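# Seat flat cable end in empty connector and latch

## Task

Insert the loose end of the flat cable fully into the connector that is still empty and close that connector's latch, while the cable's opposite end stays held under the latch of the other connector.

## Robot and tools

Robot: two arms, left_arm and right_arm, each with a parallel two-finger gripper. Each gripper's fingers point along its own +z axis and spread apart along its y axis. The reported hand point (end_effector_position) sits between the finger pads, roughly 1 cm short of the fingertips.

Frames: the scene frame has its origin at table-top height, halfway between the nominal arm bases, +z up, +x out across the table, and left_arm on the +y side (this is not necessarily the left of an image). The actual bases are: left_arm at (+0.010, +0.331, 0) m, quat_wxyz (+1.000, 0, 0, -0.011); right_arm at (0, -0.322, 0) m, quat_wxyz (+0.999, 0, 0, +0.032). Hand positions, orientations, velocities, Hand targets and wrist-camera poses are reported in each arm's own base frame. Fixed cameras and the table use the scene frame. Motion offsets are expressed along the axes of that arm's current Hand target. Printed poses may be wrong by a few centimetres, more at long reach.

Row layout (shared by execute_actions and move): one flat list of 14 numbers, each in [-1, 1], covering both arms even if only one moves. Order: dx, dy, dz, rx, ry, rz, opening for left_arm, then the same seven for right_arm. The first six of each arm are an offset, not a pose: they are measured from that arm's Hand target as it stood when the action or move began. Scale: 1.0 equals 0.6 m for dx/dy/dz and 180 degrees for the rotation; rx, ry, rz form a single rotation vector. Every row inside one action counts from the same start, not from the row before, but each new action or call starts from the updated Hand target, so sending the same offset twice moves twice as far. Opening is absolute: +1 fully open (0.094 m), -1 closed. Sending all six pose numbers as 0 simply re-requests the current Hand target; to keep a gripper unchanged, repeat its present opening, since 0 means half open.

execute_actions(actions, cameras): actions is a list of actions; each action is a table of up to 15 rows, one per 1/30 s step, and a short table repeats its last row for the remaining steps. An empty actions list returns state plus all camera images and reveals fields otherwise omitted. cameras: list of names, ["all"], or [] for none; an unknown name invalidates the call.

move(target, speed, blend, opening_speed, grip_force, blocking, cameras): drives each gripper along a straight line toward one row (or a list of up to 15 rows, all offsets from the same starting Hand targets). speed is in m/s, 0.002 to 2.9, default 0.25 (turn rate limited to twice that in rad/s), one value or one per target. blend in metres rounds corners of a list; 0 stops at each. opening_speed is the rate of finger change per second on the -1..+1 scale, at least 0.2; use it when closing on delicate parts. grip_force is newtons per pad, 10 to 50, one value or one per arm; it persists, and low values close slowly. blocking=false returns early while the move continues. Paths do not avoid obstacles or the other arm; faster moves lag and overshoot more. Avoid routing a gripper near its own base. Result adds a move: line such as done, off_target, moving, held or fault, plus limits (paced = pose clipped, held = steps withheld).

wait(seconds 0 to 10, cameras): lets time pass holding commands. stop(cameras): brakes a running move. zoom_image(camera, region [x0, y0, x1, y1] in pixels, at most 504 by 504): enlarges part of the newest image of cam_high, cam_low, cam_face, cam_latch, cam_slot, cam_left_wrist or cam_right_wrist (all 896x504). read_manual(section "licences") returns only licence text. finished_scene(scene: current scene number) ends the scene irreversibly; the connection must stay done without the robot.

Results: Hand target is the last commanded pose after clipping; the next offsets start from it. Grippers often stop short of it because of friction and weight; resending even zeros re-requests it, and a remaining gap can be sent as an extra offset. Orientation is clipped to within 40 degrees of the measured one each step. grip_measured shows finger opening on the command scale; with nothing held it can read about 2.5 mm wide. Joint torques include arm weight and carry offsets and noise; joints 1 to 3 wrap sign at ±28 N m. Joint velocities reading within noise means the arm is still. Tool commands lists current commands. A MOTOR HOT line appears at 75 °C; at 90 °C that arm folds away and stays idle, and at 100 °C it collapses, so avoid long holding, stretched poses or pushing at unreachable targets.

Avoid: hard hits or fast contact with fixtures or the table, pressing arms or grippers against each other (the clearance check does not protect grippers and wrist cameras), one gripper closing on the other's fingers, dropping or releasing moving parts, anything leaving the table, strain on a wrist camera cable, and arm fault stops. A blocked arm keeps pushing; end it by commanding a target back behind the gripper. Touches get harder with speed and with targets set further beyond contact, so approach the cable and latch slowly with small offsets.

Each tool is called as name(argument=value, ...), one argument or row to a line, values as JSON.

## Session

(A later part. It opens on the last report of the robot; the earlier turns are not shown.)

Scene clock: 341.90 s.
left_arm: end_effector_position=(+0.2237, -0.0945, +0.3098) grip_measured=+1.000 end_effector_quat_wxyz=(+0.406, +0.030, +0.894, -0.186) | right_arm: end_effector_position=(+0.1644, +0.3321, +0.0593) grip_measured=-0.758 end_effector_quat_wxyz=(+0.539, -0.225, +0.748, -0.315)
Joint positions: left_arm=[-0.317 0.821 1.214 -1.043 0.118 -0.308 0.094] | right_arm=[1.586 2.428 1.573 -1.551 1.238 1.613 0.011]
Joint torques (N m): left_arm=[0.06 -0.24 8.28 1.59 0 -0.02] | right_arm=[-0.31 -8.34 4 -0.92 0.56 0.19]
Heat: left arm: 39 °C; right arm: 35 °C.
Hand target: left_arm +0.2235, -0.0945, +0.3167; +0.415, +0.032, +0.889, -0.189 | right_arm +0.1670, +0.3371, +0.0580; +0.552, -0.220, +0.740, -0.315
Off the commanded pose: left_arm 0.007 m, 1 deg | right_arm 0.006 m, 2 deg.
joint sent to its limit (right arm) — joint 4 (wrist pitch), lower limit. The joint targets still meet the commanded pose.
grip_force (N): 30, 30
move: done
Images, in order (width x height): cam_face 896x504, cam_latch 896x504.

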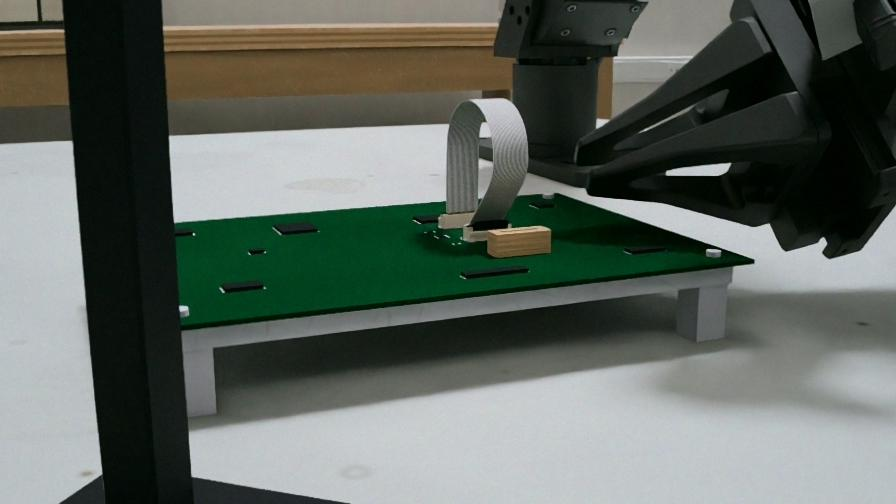

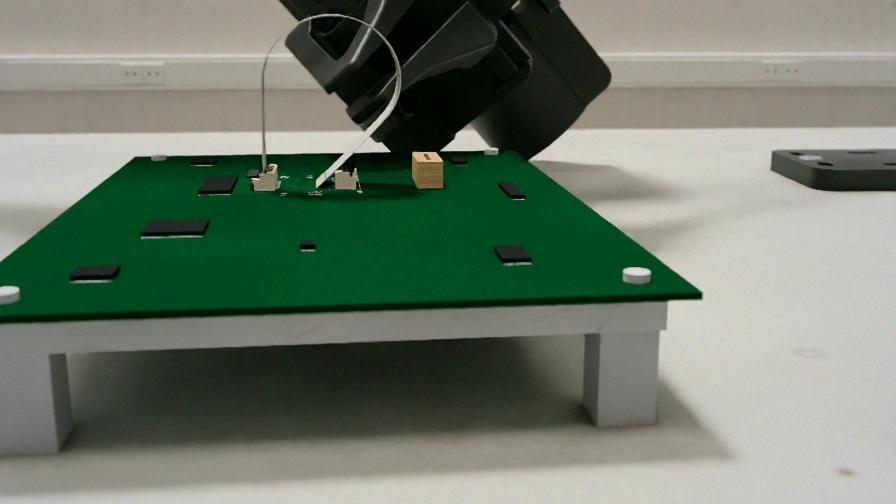

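zoom_image(
  camera="cam_latch",
  region=[280, 110, 440, 200],
)

zoom_image(
  camera="cam_face",
  region=[420, 80, 660, 260],
)

Scaled by 3.150 from the camera's 896x504 image, which has a finer 1280x720 frame.

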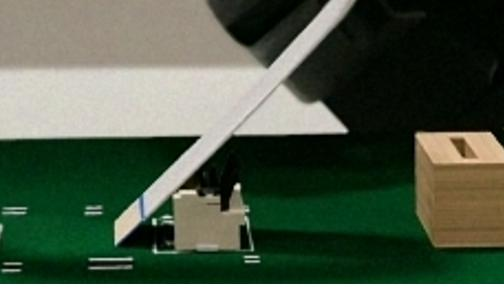

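Scaled by 2.100 from the camera's 896x504 image, which has a finer 1280x720 frame.

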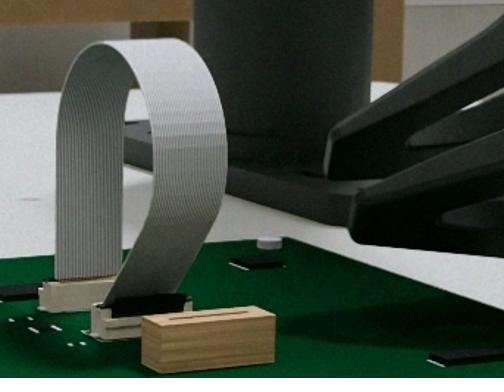

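move(
  target=[0,0,0,0,0,0,1,-0.0073,0.006,0.0342,0,0,0,-0.76],
  speed=0.05,
  cameras=["cam_latch","cam_slot"],
)

zoom_image(
  camera="cam_latch",
  region=[320, 110, 400, 190],
)

Scene clock: 349.30 s.
left_arm: end_effector_position=(+0.2237, -0.0945, +0.3098) grip_measured=+1.000 end_effector_quat_wxyz=(+0.406, +0.030, +0.894, -0.186) | right_arm: end_effector_position=(+0.1834, +0.3317, +0.0591) grip_measured=-0.758 end_effector_quat_wxyz=(+0.537, -0.229, +0.742, -0.329)
Joint positions: left_arm=[-0.317 0.821 1.214 -1.043 0.118 -0.308 0.094] | right_arm=[1.535 2.428 1.573 -1.504 1.273 1.532 0.011]
Joint torques (N m): left_arm=[0.16 -0.39 8.29 1.61 -0.04 0.06] | right_arm=[-0.61 -8.68 3.26 -0.46 0.6 0.11]
Heat: left arm: 39 °C; right arm: 34 °C.
Hand target: left_arm +0.2235, -0.0945, +0.3167; +0.415, +0.032, +0.889, -0.189 | right_arm +0.1879, +0.3380, +0.0545; +0.552, -0.220, +0.740, -0.315
Off the commanded pose: left_arm 0.007 m, 1 deg | right_arm 0.009 m, 3 deg.
grip_force (N): 30, 30
move: off_target (right_arm)
Images, in order (width x height): cam_latch 896x504, cam_slot 896x504.

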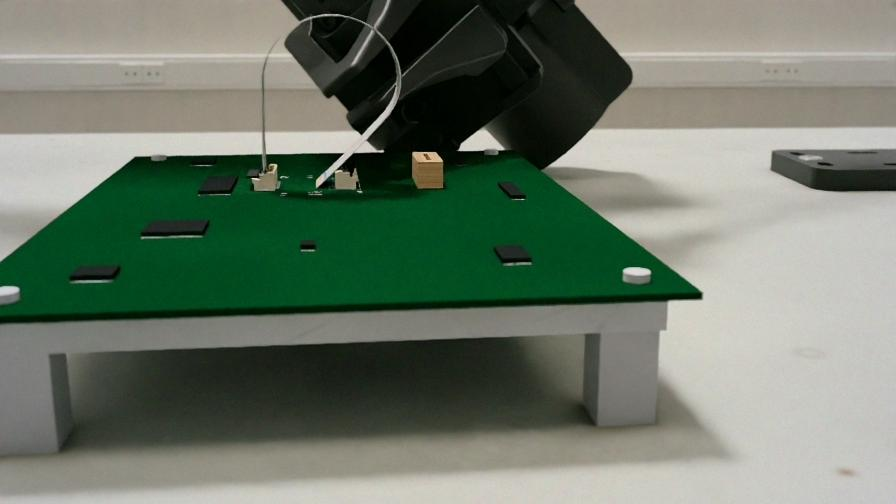

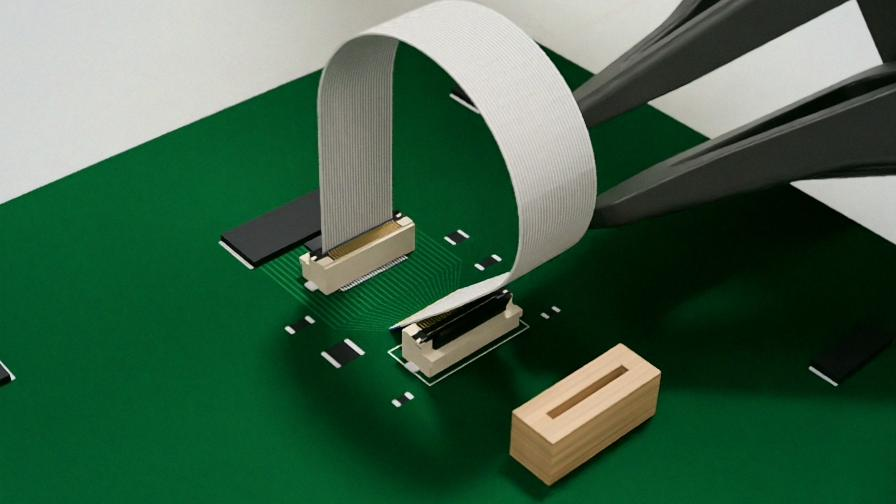

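Scaled by 6.300 from the camera's 896x504 image, which has a finer 1280x720 frame.

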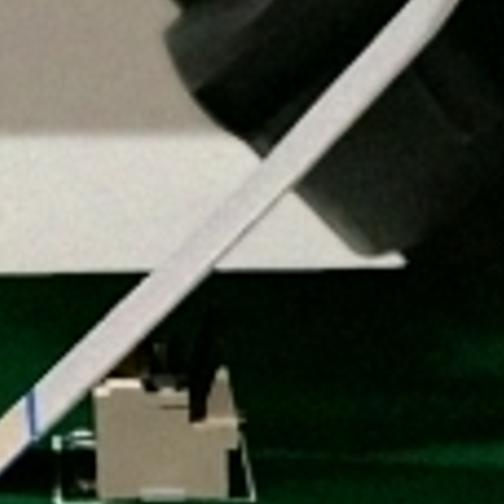

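zoom_image(
  camera="cam_latch",
  region=[270, 0, 510, 190],
)

zoom_image(
  camera="cam_slot",
  region=[440, 60, 740, 360],
)

Scaled by 2.100 from the camera's 896x504 image, which has a finer 1280x720 frame.

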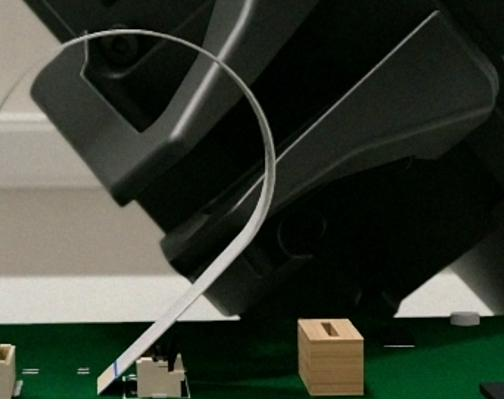

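Scaled by 1.680 from the camera's 896x504 image, which has a finer 1280x720 frame.

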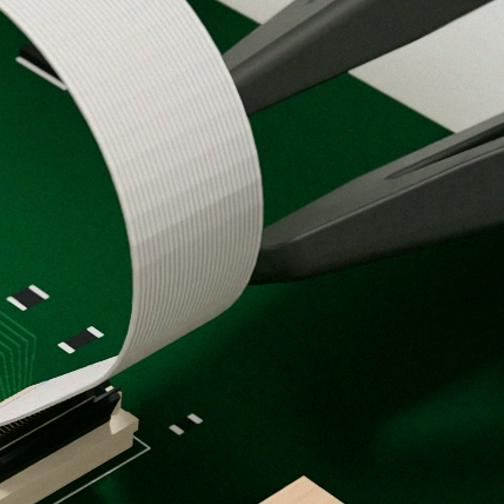

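execute_actions(
  actions=[],
  cameras=["cam_right_wrist", "cam_latch"],
)

zoom_image(
  camera="cam_right_wrist",
  region=[250, 100, 650, 504],
)

zoom_image(
  camera="cam_latch",
  region=[330, 80, 430, 180],
)

Scene clock: 355.90 s.
left_arm: end_effector_position=(+0.2237, -0.0945, +0.3098) grip_measured=+1.000 end_effector_quat_wxyz=(+0.406, +0.030, +0.894, -0.186) | right_arm: end_effector_position=(+0.1835, +0.3318, +0.0592) grip_measured=-0.758 end_effector_quat_wxyz=(+0.537, -0.230, +0.742, -0.329)
Joint positions: left_arm=[-0.317 0.821 1.214 -1.043 0.118 -0.308 0.094] | right_arm=[1.535 2.428 1.573 -1.504 1.273 1.531 0.011]
Joint velocities: within noise
Joint torques (N m): left_arm=[0.1 -0.18 8.32 1.58 -0.01 0.05] | right_arm=[-0.61 -8.68 3.25 -0.46 0.6 0.1]
Heat: left arm: 39 °C; right arm: 34 °C.
Hand target: left_arm +0.2235, -0.0945, +0.3167; +0.415, +0.032, +0.889, -0.189 | right_arm +0.1879, +0.3380, +0.0545; +0.552, -0.220, +0.740, -0.315
Tool commands: left_gripper/opening=+1.0 right_gripper/opening=-0.76
Off the commanded pose: left_arm 0.007 m, 1 deg | right_arm 0.009 m, 3 deg.
grip_force (N): 30, 30
Images, in order (width x height): cam_latch 896x504, cam_right_wrist 896x504.

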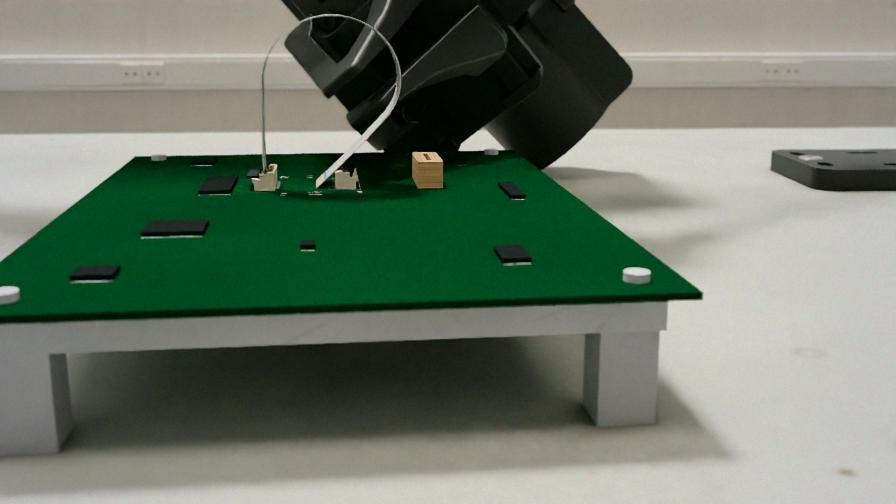

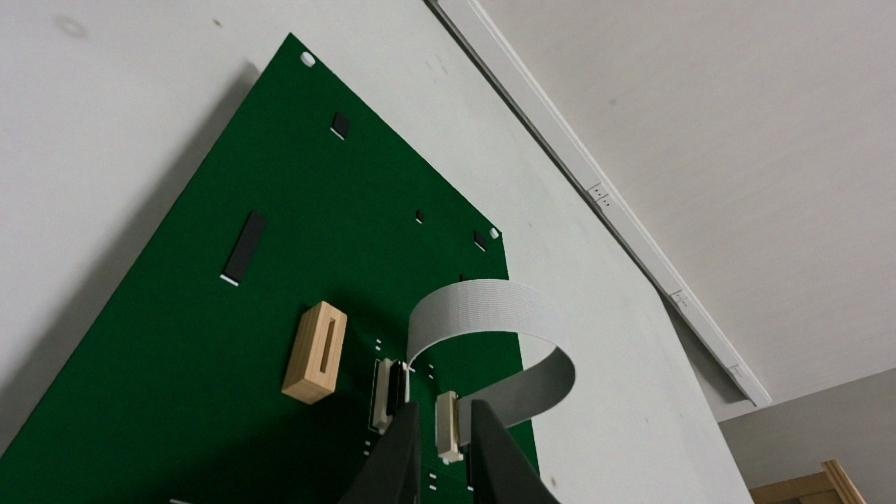

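Scaled by 1.248 from the camera's 896x504 image, which has a finer 1280x720 frame.

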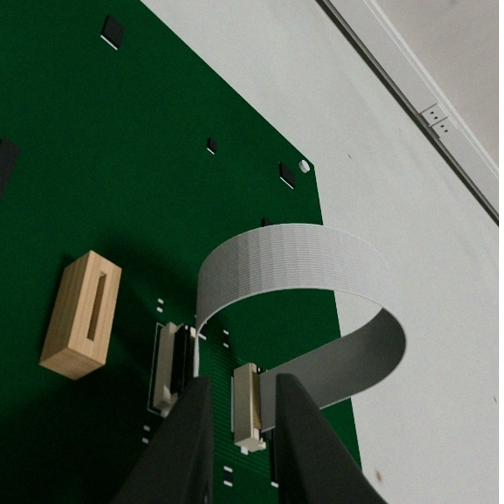

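Scaled by 5.040 from the camera's 896x504 image, which has a finer 1280x720 frame.

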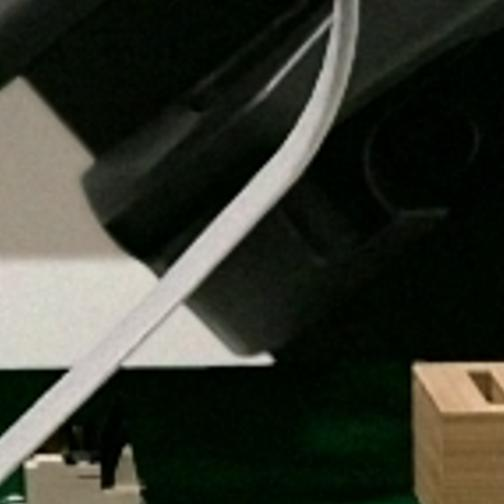

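move(
  target=[0,0,0,0,0,0,1,0.0006,0.01,0,0,0,0,-0.76],
  speed=0.04,
  cameras=["cam_right_wrist"],
)

Scene clock: 361.13 s.
left_arm: end_effector_position=(+0.2237, -0.0945, +0.3098) grip_measured=+1.000 end_effector_quat_wxyz=(+0.406, +0.030, +0.894, -0.186) | right_arm: end_effector_position=(+0.1836, +0.3354, +0.0580) grip_measured=-0.758 end_effector_quat_wxyz=(+0.538, -0.227, +0.744, -0.325)
Joint positions: left_arm=[-0.317 0.821 1.214 -1.043 0.118 -0.308 0.094] | right_arm=[1.535 2.436 1.588 -1.497 1.273 1.529 0.011]
Joint torques (N m): left_arm=[-0.05 -0.28 8.34 1.6 -0.02 0] | right_arm=[-0.57 -7.77 3.77 -0.48 0.61 0.08]
Heat: left arm: 39 °C; right arm: 34 °C.
Hand target: left_arm +0.2235, -0.0945, +0.3167; +0.415, +0.032, +0.889, -0.189 | right_arm +0.1879, +0.3419, +0.0499; +0.552, -0.221, +0.740, -0.315
Off the commanded pose: left_arm 0.007 m, 1 deg | right_arm 0.011 m, 2 deg.
grip_force (N): 30, 30
move: off_target (right_arm)
Images, in order (width x height): cam_right_wrist 896x504.

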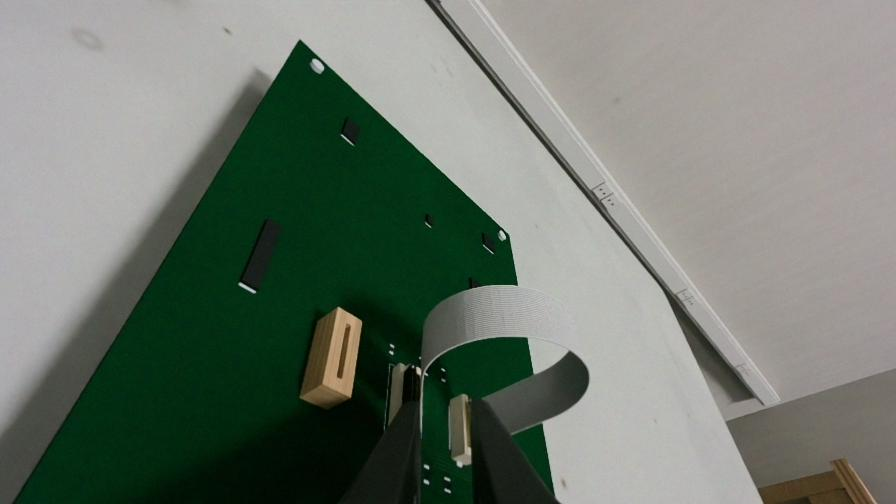

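move(
  target=[0,0,0,0,0,0,1,0.0006,0.011,0,0,0,0,-0.76],
  speed=0.04,
  cameras=["cam_right_wrist"],
)

zoom_image(
  camera="cam_right_wrist",
  region=[340, 260, 600, 504],
)

Scene clock: 362.77 s.
left_arm: end_effector_position=(+0.2237, -0.0945, +0.3098) grip_measured=+1.000 end_effector_quat_wxyz=(+0.406, +0.030, +0.894, -0.186) | right_arm: end_effector_position=(+0.1838, +0.3414, +0.0567) grip_measured=-0.758 end_effector_quat_wxyz=(+0.540, -0.223, +0.746, -0.319)
Joint positions: left_arm=[-0.317 0.821 1.214 -1.043 0.118 -0.308 0.094] | right_arm=[1.535 2.451 1.618 -1.497 1.273 1.528 0.011]
Joint torques (N m): left_arm=[0.05 -0.14 8.24 1.59 0 0.03] | right_arm=[-0.54 -7.27 3.48 -0.48 0.61 0.1]
Heat: left arm: 39 °C; right arm: 34 °C.
Hand target: left_arm +0.2235, -0.0945, +0.3167; +0.415, +0.032, +0.889, -0.189 | right_arm +0.1880, +0.3463, +0.0450; +0.552, -0.220, +0.740, -0.315
Off the commanded pose: left_arm 0.007 m, 1 deg | right_arm 0.013 m, 2 deg.
grip_force (N): 30, 30
move: off_target (right_arm)
Images, in order (width x height): cam_right_wrist 896x504.

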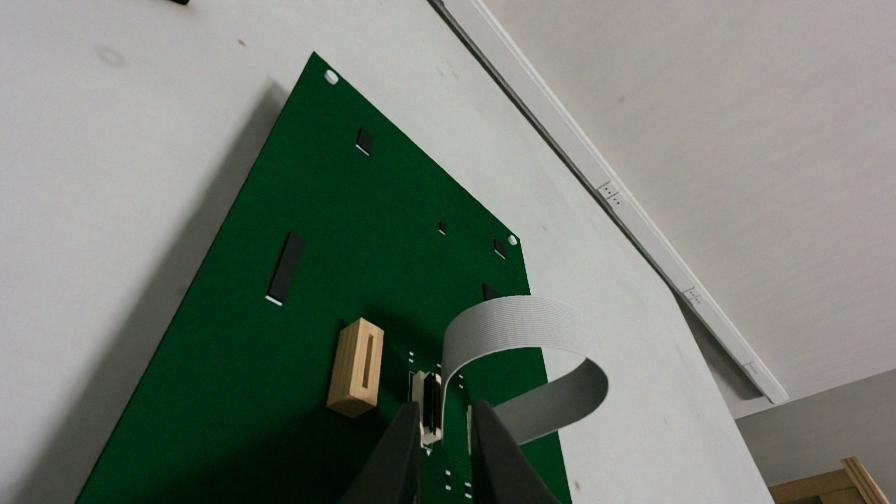

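Scaled by 1.938 from the camera's 896x504 image, which has a finer 1280x720 frame.

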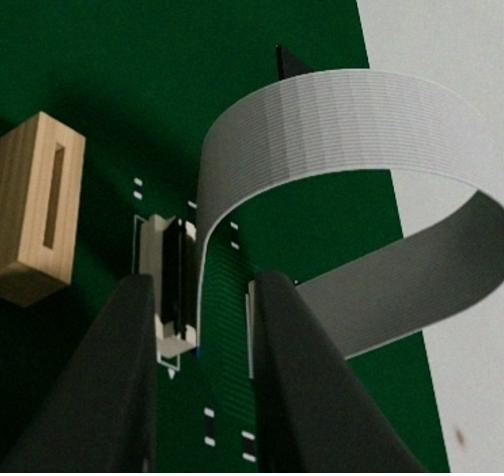

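move(
  target=[0,0,0,0,0,0,1,-0.0081,-0.0027,0.0385,0,0,0,-0.76],
  speed=0.04,
  cameras=["cam_right_wrist","cam_latch","cam_slot"],
)

zoom_image(
  camera="cam_right_wrist",
  region=[340, 260, 600, 504],
)

zoom_image(
  camera="cam_latch",
  region=[320, 110, 400, 190],
)

zoom_image(
  camera="cam_slot",
  region=[380, 180, 620, 400],
)

Scene clock: 366.67 s.
left_arm: end_effector_position=(+0.2237, -0.0945, +0.3098) grip_measured=+1.000 end_effector_quat_wxyz=(+0.406, +0.030, +0.894, -0.186) | right_arm: end_effector_position=(+0.2004, +0.3473, +0.0614) grip_measured=-0.759 end_effector_quat_wxyz=(+0.549, -0.252, +0.721, -0.339)
Joint positions: left_arm=[-0.317 0.821 1.214 -1.043 0.118 -0.308 0.094] | right_arm=[1.499 2.451 1.614 -1.438 1.35 1.399 0.011]
Joint torques (N m): left_arm=[0.08 -0.32 8.29 1.61 -0.03 0.02] | right_arm=[-2.61 -9.07 1.51 0.16 0.27 0.2]
Heat: left arm: 39 °C; right arm: 34 °C.
Hand target: left_arm +0.2235, -0.0945, +0.3167; +0.415, +0.032, +0.889, -0.189 | right_arm +0.2114, +0.3434, +0.0450; +0.552, -0.220, +0.740, -0.315
Off the commanded pose: left_arm 0.007 m, 1 deg | right_arm 0.020 m, 5 deg.
grip_force (N): 30, 30
move: off_target (right_arm)
Images, in order (width x height): cam_latch 896x504, cam_slot 896x504, cam_right_wrist 896x504.

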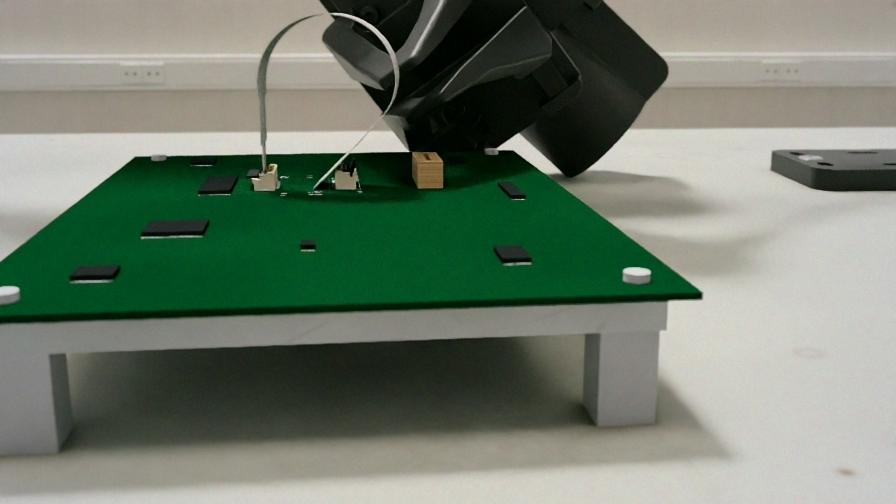

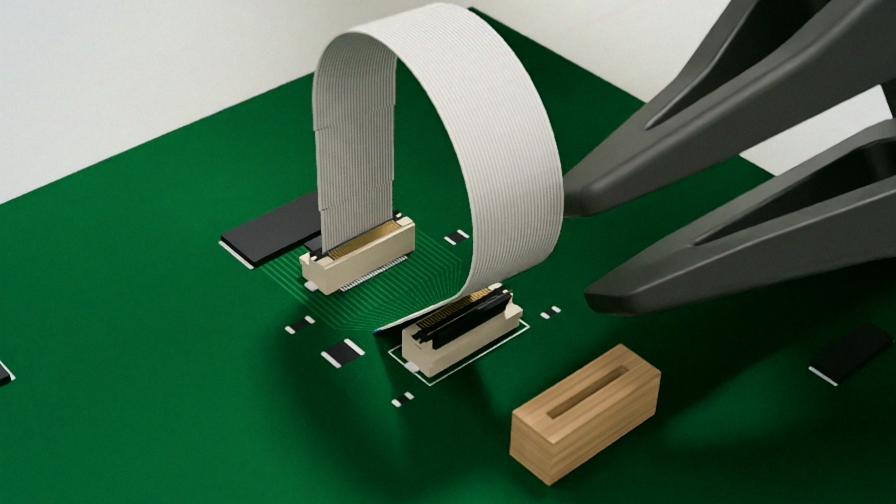

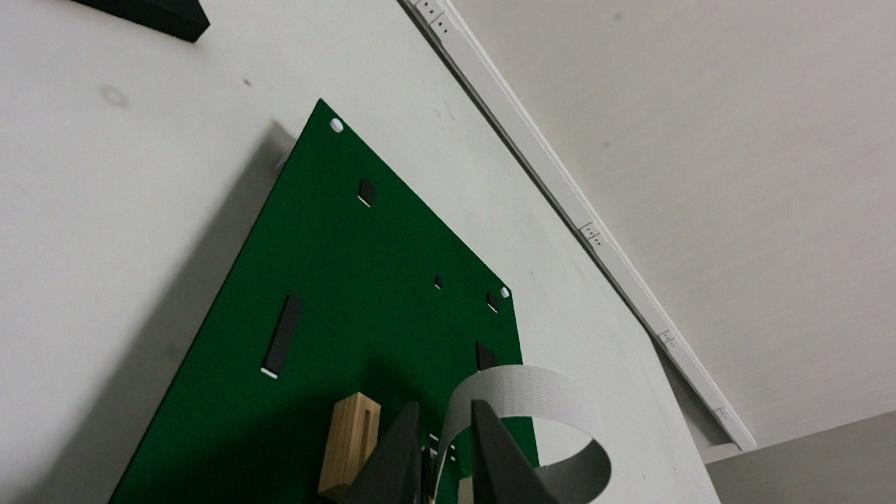

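Scaled by 1.938 from the camera's 896x504 image, which has a finer 1280x720 frame.

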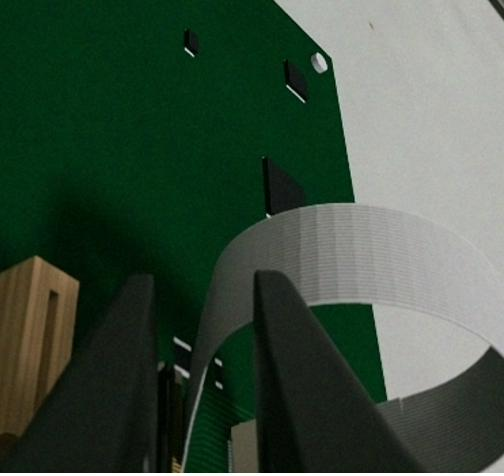

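Scaled by 6.300 from the camera's 896x504 image, which has a finer 1280x720 frame.

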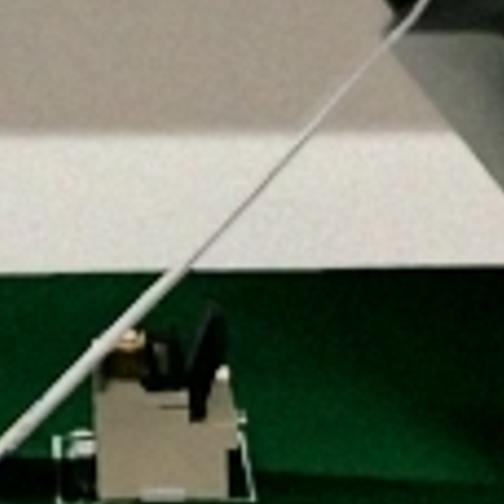

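Scaled by 2.100 from the camera's 896x504 image, which has a finer 1280x720 frame.

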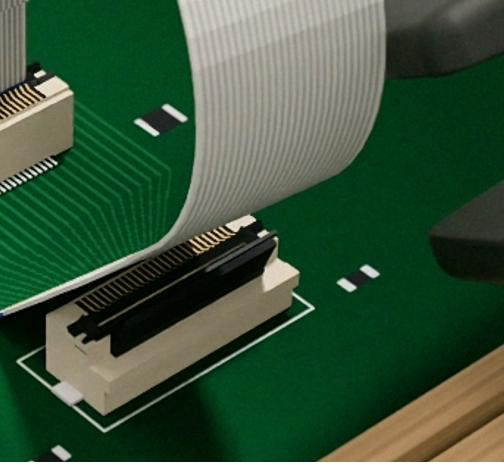

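move(
  target=[0,0,0,0,0,0,1,0.0081,0.0027,-0.0385,0,0,0,-0.76],
  speed=0.05,
  cameras=["cam_right_wrist","cam_latch","cam_slot"],
)

zoom_image(
  camera="cam_right_wrist",
  region=[340, 260, 600, 504],
)

zoom_image(
  camera="cam_latch",
  region=[320, 110, 400, 190],
)

zoom_image(
  camera="cam_slot",
  region=[380, 180, 620, 400],
)

Scene clock: 370.20 s.
left_arm: end_effector_position=(+0.2237, -0.0945, +0.3098) grip_measured=+1.000 end_effector_quat_wxyz=(+0.406, +0.030, +0.894, -0.186) | right_arm: end_effector_position=(+0.1911, +0.3460, +0.0593) grip_measured=-0.759 end_effector_quat_wxyz=(+0.554, -0.223, +0.738, -0.314)
Joint positions: left_arm=[-0.317 0.821 1.214 -1.043 0.118 -0.308 0.094] | right_arm=[1.52 2.451 1.618 -1.466 1.314 1.507 0.011]
Joint torques (N m): left_arm=[-0.05 -0.2 8.24 1.58 -0.04 0] | right_arm=[0.61 -7.5 3.3 -0.63 0.28 0.22]
Heat: left arm: 39 °C; right arm: 34 °C.
Hand target: left_arm +0.2235, -0.0945, +0.3167; +0.415, +0.032, +0.889, -0.189 | right_arm +0.1881, +0.3463, +0.0450; +0.552, -0.220, +0.740, -0.315
Off the commanded pose: left_arm 0.007 m, 1 deg | right_arm 0.015 m, 0 deg.
grip_force (N): 30, 30
move: off_target (right_arm)
Images, in order (width x height): cam_latch 896x504, cam_slot 896x504, cam_right_wrist 896x504.

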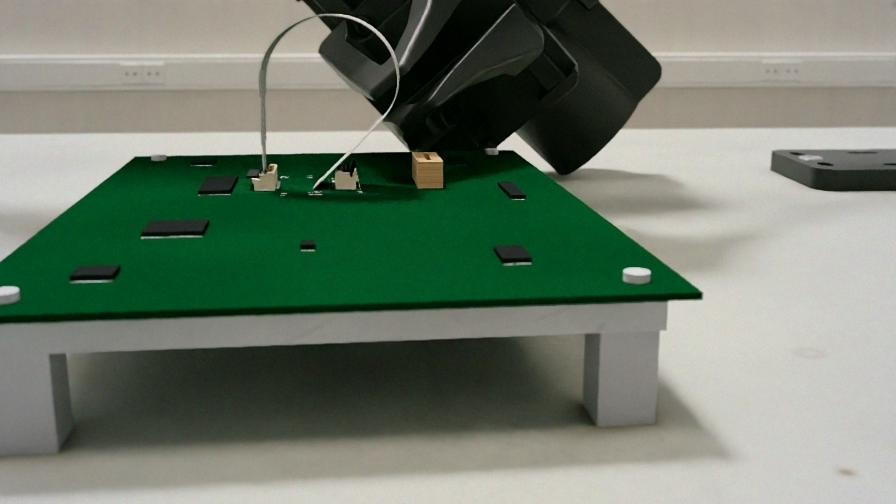

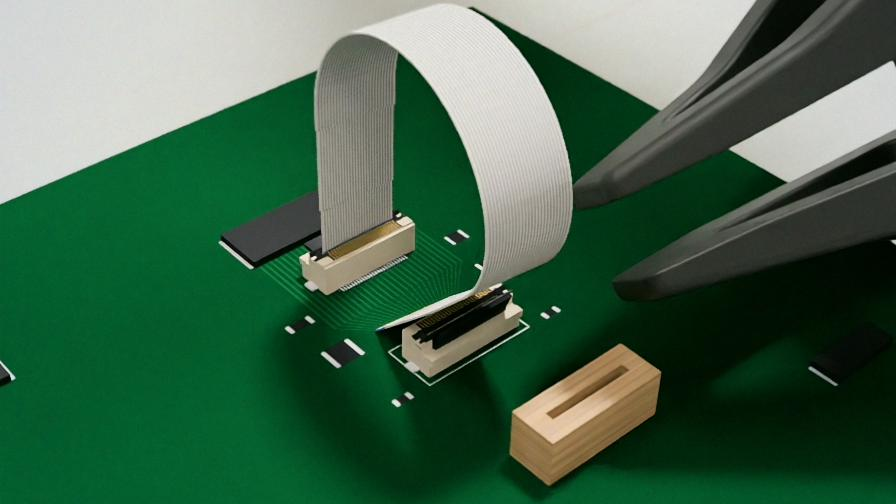

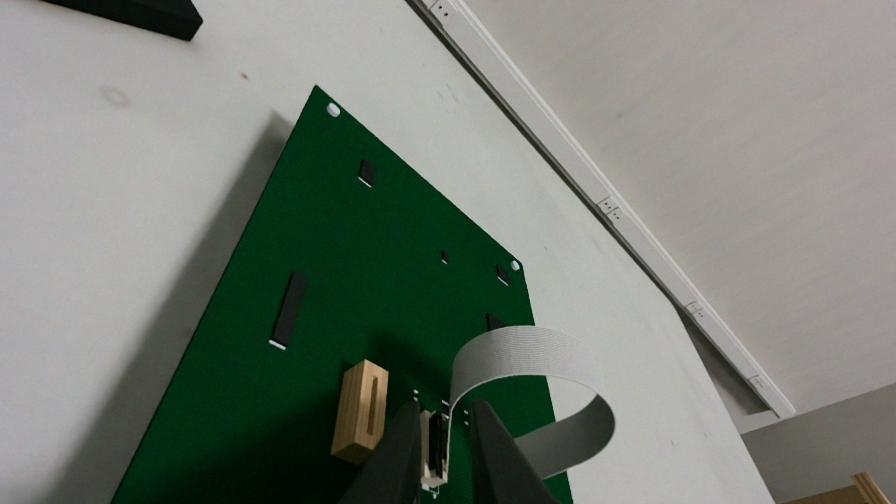

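Scaled by 1.938 from the camera's 896x504 image, which has a finer 1280x720 frame.

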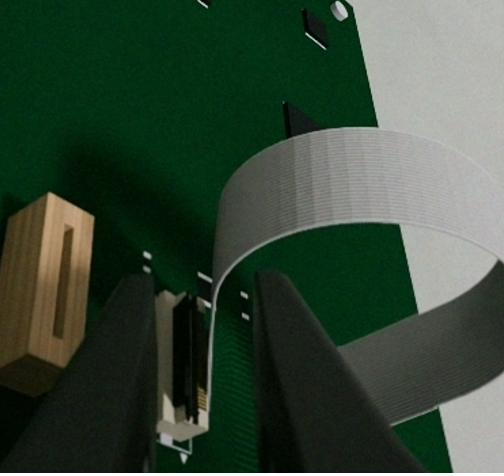

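Scaled by 6.300 from the camera's 896x504 image, which has a finer 1280x720 frame.

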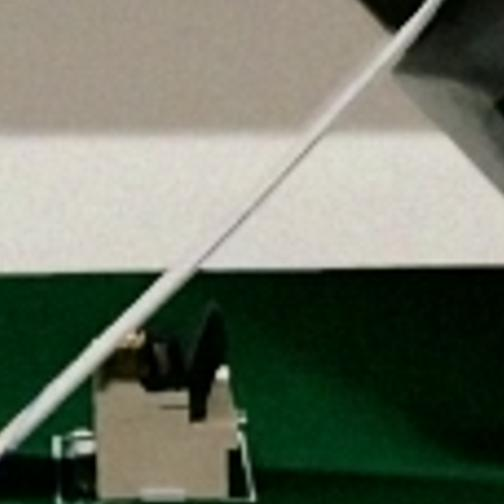

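Scaled by 2.100 from the camera's 896x504 image, which has a finer 1280x720 frame.

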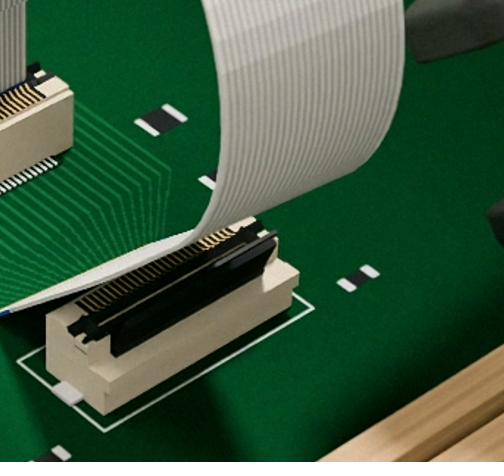

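move(
  target=[
    [0,0,0,0,0,0,1,0.0059,-0.0004,-0.0191,0,0,0,-0.76],
    [0,0,0,0,0,0,1,-0.0314,-0.0395,-0.0297,0,0,0,-0.76],
    [0,0,0,0,0,0,1,-0.0317,-0.039,-0.0177,0,0,0,-0.76],
    [0,0,0,0,0,0,1,0.0006,-0.0273,-0.0185,0,0,0,-0.76],
    [0,0,0,0,0,0,1,0.0074,-0.0202,-0.0166,0,0,0,-0.76],
  ],
  blend=[0.004,0.004,0,0.003,0],
  speed=0.05,
  cameras=["cam_right_wrist","cam_latch","cam_slot"],
)

zoom_image(
  camera="cam_right_wrist",
  region=[340, 260, 600, 504],
)

zoom_image(
  camera="cam_slot",
  region=[380, 180, 620, 400],
)

Scene clock: 377.67 s.
left_arm: end_effector_position=(+0.2237, -0.0945, +0.3098) grip_measured=+1.000 end_effector_quat_wxyz=(+0.406, +0.030, +0.894, -0.186) | right_arm: end_effector_position=(+0.1784, +0.3380, +0.0592) grip_measured=-0.759 end_effector_quat_wxyz=(+0.543, -0.219, +0.745, -0.319)
Joint positions: left_arm=[-0.317 0.821 1.214 -1.043 0.118 -0.308 0.094] | right_arm=[1.549 2.452 1.614 -1.544 1.265 1.587 0.011]
Joint torques (N m): left_arm=[0.08 -0.32 8.32 1.58 -0.02 0.02] | right_arm=[0.61 -9.21 0.95 -0.64 0.49 0.2]
Heat: left arm: 39 °C; right arm: 34 °C.
Hand target: left_arm +0.2235, -0.0945, +0.3167; +0.415, +0.032, +0.889, -0.189 | right_arm +0.1769, +0.3371, +0.0526; +0.552, -0.221, +0.740, -0.315
Off the commanded pose: left_arm 0.007 m, 1 deg | right_arm 0.007 m, 1 deg.
grip_force (N): 30, 30
move: done; blend cut to 0.0036 m at target 2
Images, in order (width x height): cam_latch 896x504, cam_slot 896x504, cam_right_wrist 896x504.

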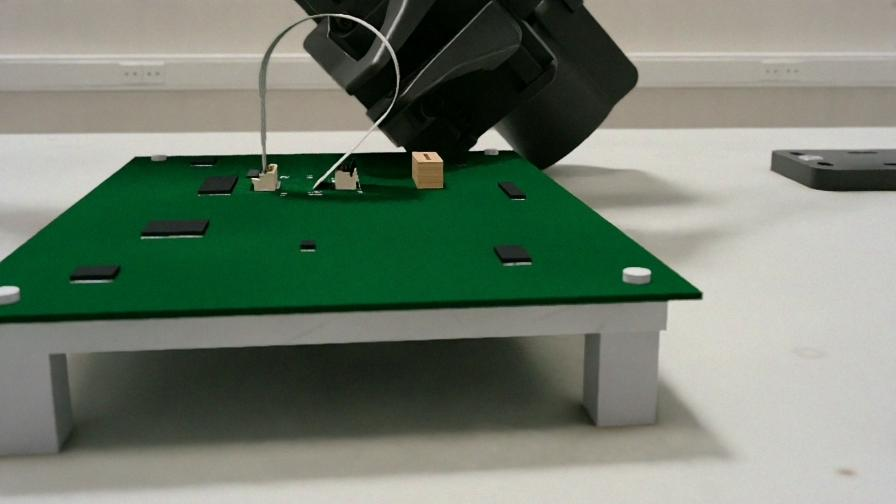

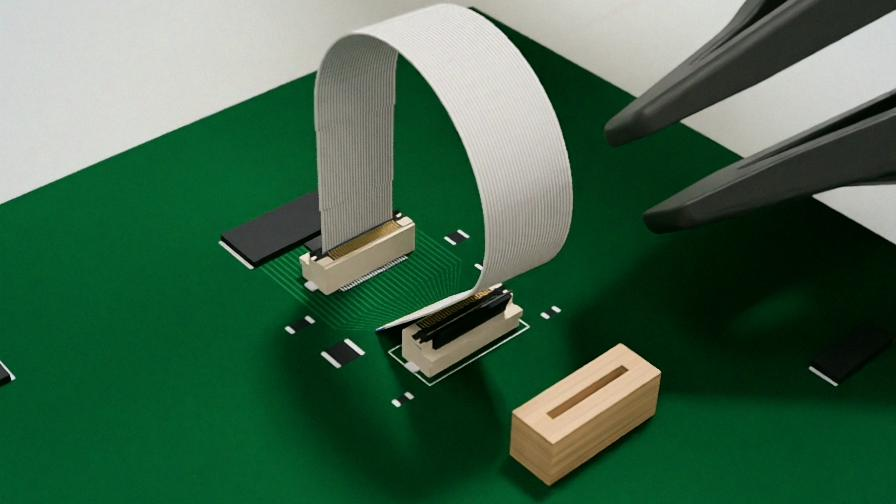

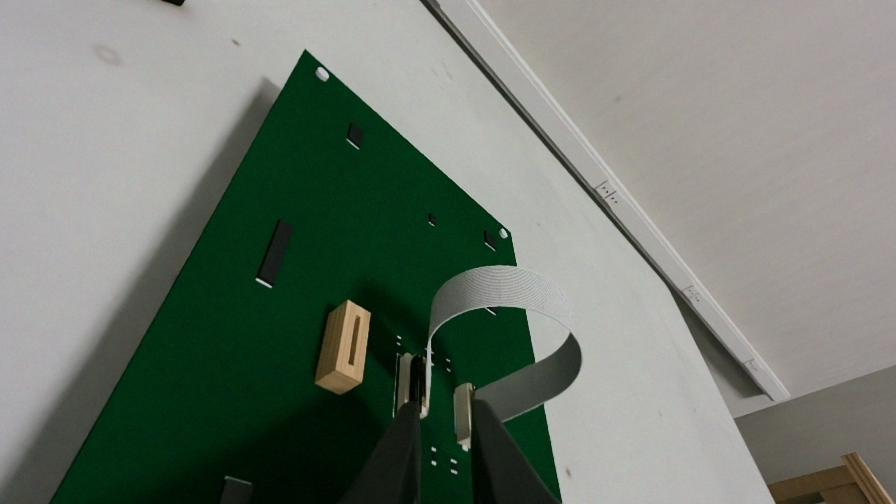

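Scaled by 1.938 from the camera's 896x504 image, which has a finer 1280x720 frame.

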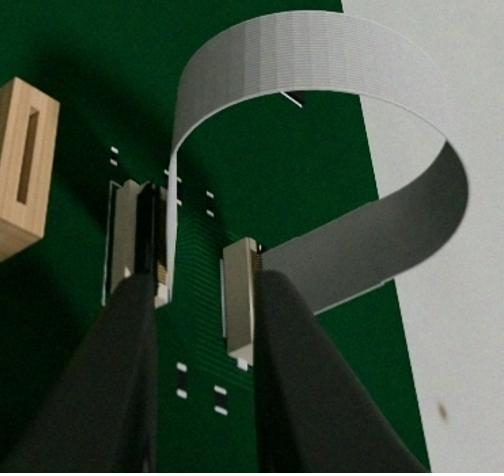

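Scaled by 2.100 from the camera's 896x504 image, which has a finer 1280x720 frame.

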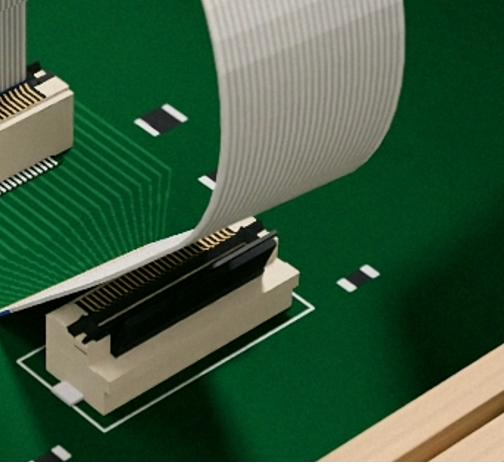

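move(
  target=[0,0,0,0,0,0,1,0.0135,0.0071,0.004,0,0,0,-0.76],
  speed=0.05,
)

Scene clock: 380.10 s.
left_arm: end_effector_position=(+0.2237, -0.0945, +0.3098) grip_measured=+1.000 end_effector_quat_wxyz=(+0.406, +0.030, +0.894, -0.186) | right_arm: end_effector_position=(+0.1783, +0.3368, +0.0571) grip_measured=-0.759 end_effector_quat_wxyz=(+0.544, -0.214, +0.748, -0.313)
Joint positions: left_arm=[-0.317 0.821 1.214 -1.043 0.118 -0.308 0.094] | right_arm=[1.549 2.445 1.599 -1.519 1.265 1.59 0.011]
Joint torques (N m): left_arm=[0.13 -0.21 8.2 1.6 0.01 -0.01] | right_arm=[0.58 -7.91 0.51 -0.55 0.49 0.19]
Heat: left arm: 39 °C; right arm: 34 °C.
Hand target: left_arm +0.2235, -0.0945, +0.3167; +0.415, +0.032, +0.889, -0.189 | right_arm +0.1769, +0.3341, +0.0435; +0.552, -0.220, +0.740, -0.315
Off the commanded pose: left_arm 0.007 m, 1 deg | right_arm 0.014 m, 2 deg.
grip_force (N): 30, 30
move: off_target (right_arm)

move(
  target=[0,0,0,0,0,0,1,0.0068,0.0071,0.0019,0,0,0,-0.76],
  speed=0.05,
)

Scene clock: 382.20 s.
left_arm: end_effector_position=(+0.2237, -0.0945, +0.3098) grip_measured=+1.000 end_effector_quat_wxyz=(+0.406, +0.030, +0.894, -0.186) | right_arm: end_effector_position=(+0.1783, +0.3369, +0.0570) grip_measured=-0.759 end_effector_quat_wxyz=(+0.545, -0.213, +0.749, -0.312)
Joint positions: left_arm=[-0.317 0.821 1.214 -1.043 0.118 -0.308 0.094] | right_arm=[1.549 2.445 1.599 -1.518 1.265 1.59 0.011]
Joint torques (N m): left_arm=[0.03 -0.16 8.32 1.59 -0.02 0] | right_arm=[0.61 -6.97 0.34 -0.45 0.5 0.2]
Heat: left arm: 39 °C; right arm: 34 °C.
Hand target: left_arm +0.2235, -0.0945, +0.3167; +0.415, +0.032, +0.889, -0.189 | right_arm +0.1769, +0.3341, +0.0375; +0.552, -0.220, +0.740, -0.315
Off the commanded pose: left_arm 0.007 m, 1 deg | right_arm 0.020 m, 2 deg.
grip_force (N): 30, 30
move: off_target (right_arm)

move(
  target=[0,0,0,0,0,0,1,0.0068,0.0071,0.0019,0,0,0,-0.76],
  speed=0.05,
  cameras=["cam_face","cam_low","cam_high","cam_slot"],
)

Scene clock: 384.03 s.
left_arm: end_effector_position=(+0.2237, -0.0945, +0.3098) grip_measured=+1.000 end_effector_quat_wxyz=(+0.406, +0.030, +0.894, -0.186) | right_arm: end_effector_position=(+0.1783, +0.3366, +0.0564) grip_measured=-0.759 end_effector_quat_wxyz=(+0.545, -0.212, +0.749, -0.312)
Joint positions: left_arm=[-0.317 0.821 1.214 -1.043 0.118 -0.308 0.094] | right_arm=[1.549 2.445 1.596 -1.514 1.264 1.592 0.011]
Joint torques (N m): left_arm=[0.12 -0.28 8.14 1.58 -0.04 0.05] | right_arm=[0.64 -6.06 0.31 -0.35 0.5 0.2]
Heat: left arm: 39 °C; right arm: 34 °C.
Hand target: left_arm +0.2235, -0.0945, +0.3167; +0.415, +0.032, +0.889, -0.189 | right_arm +0.1768, +0.3341, +0.0315; +0.552, -0.220, +0.740, -0.315
Off the commanded pose: left_arm 0.007 m, 1 deg | right_arm 0.025 m, 2 deg.
grip_force (N): 30, 30
move: off_target (right_arm)
Images, in order (width x height): cam_high 896x504, cam_low 896x504, cam_face 896x504, cam_slot 896x504.

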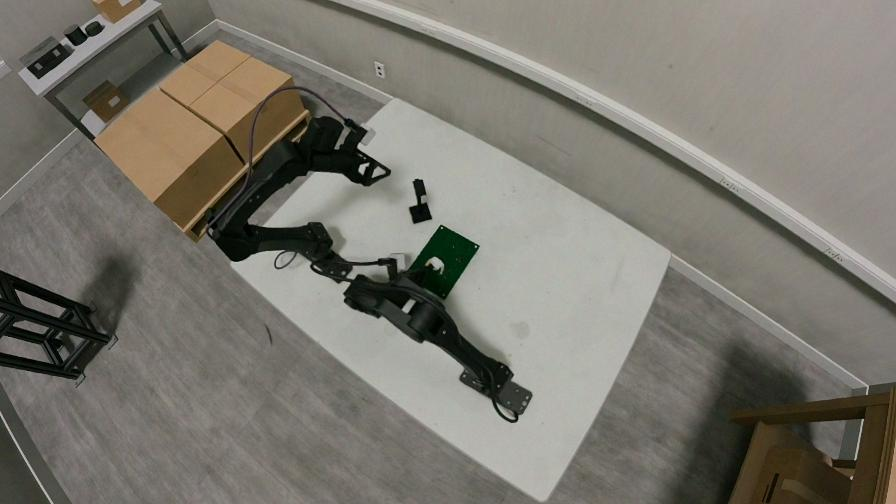

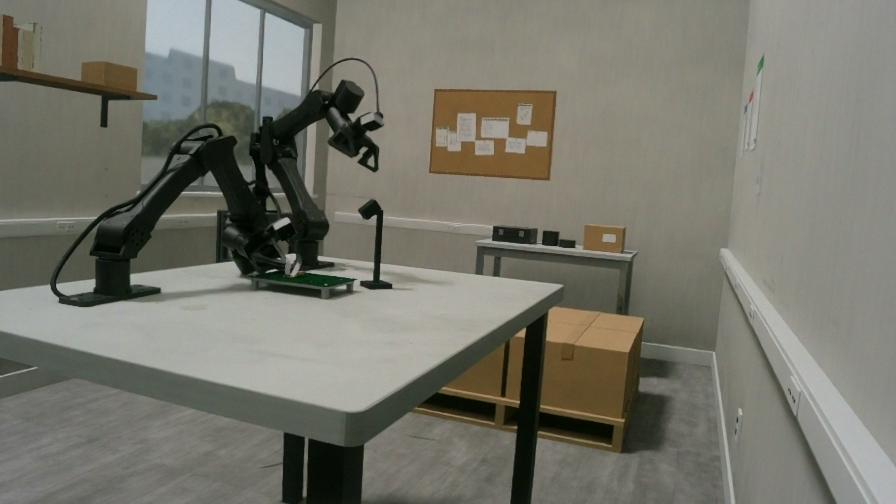

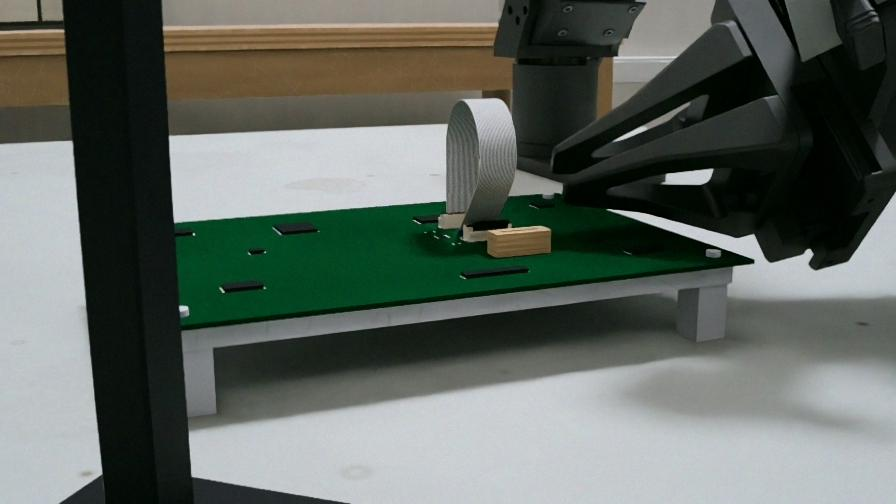

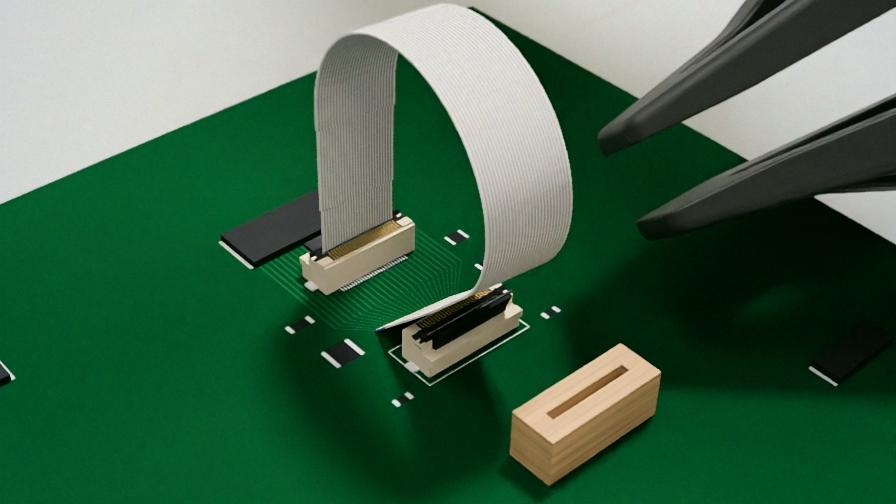

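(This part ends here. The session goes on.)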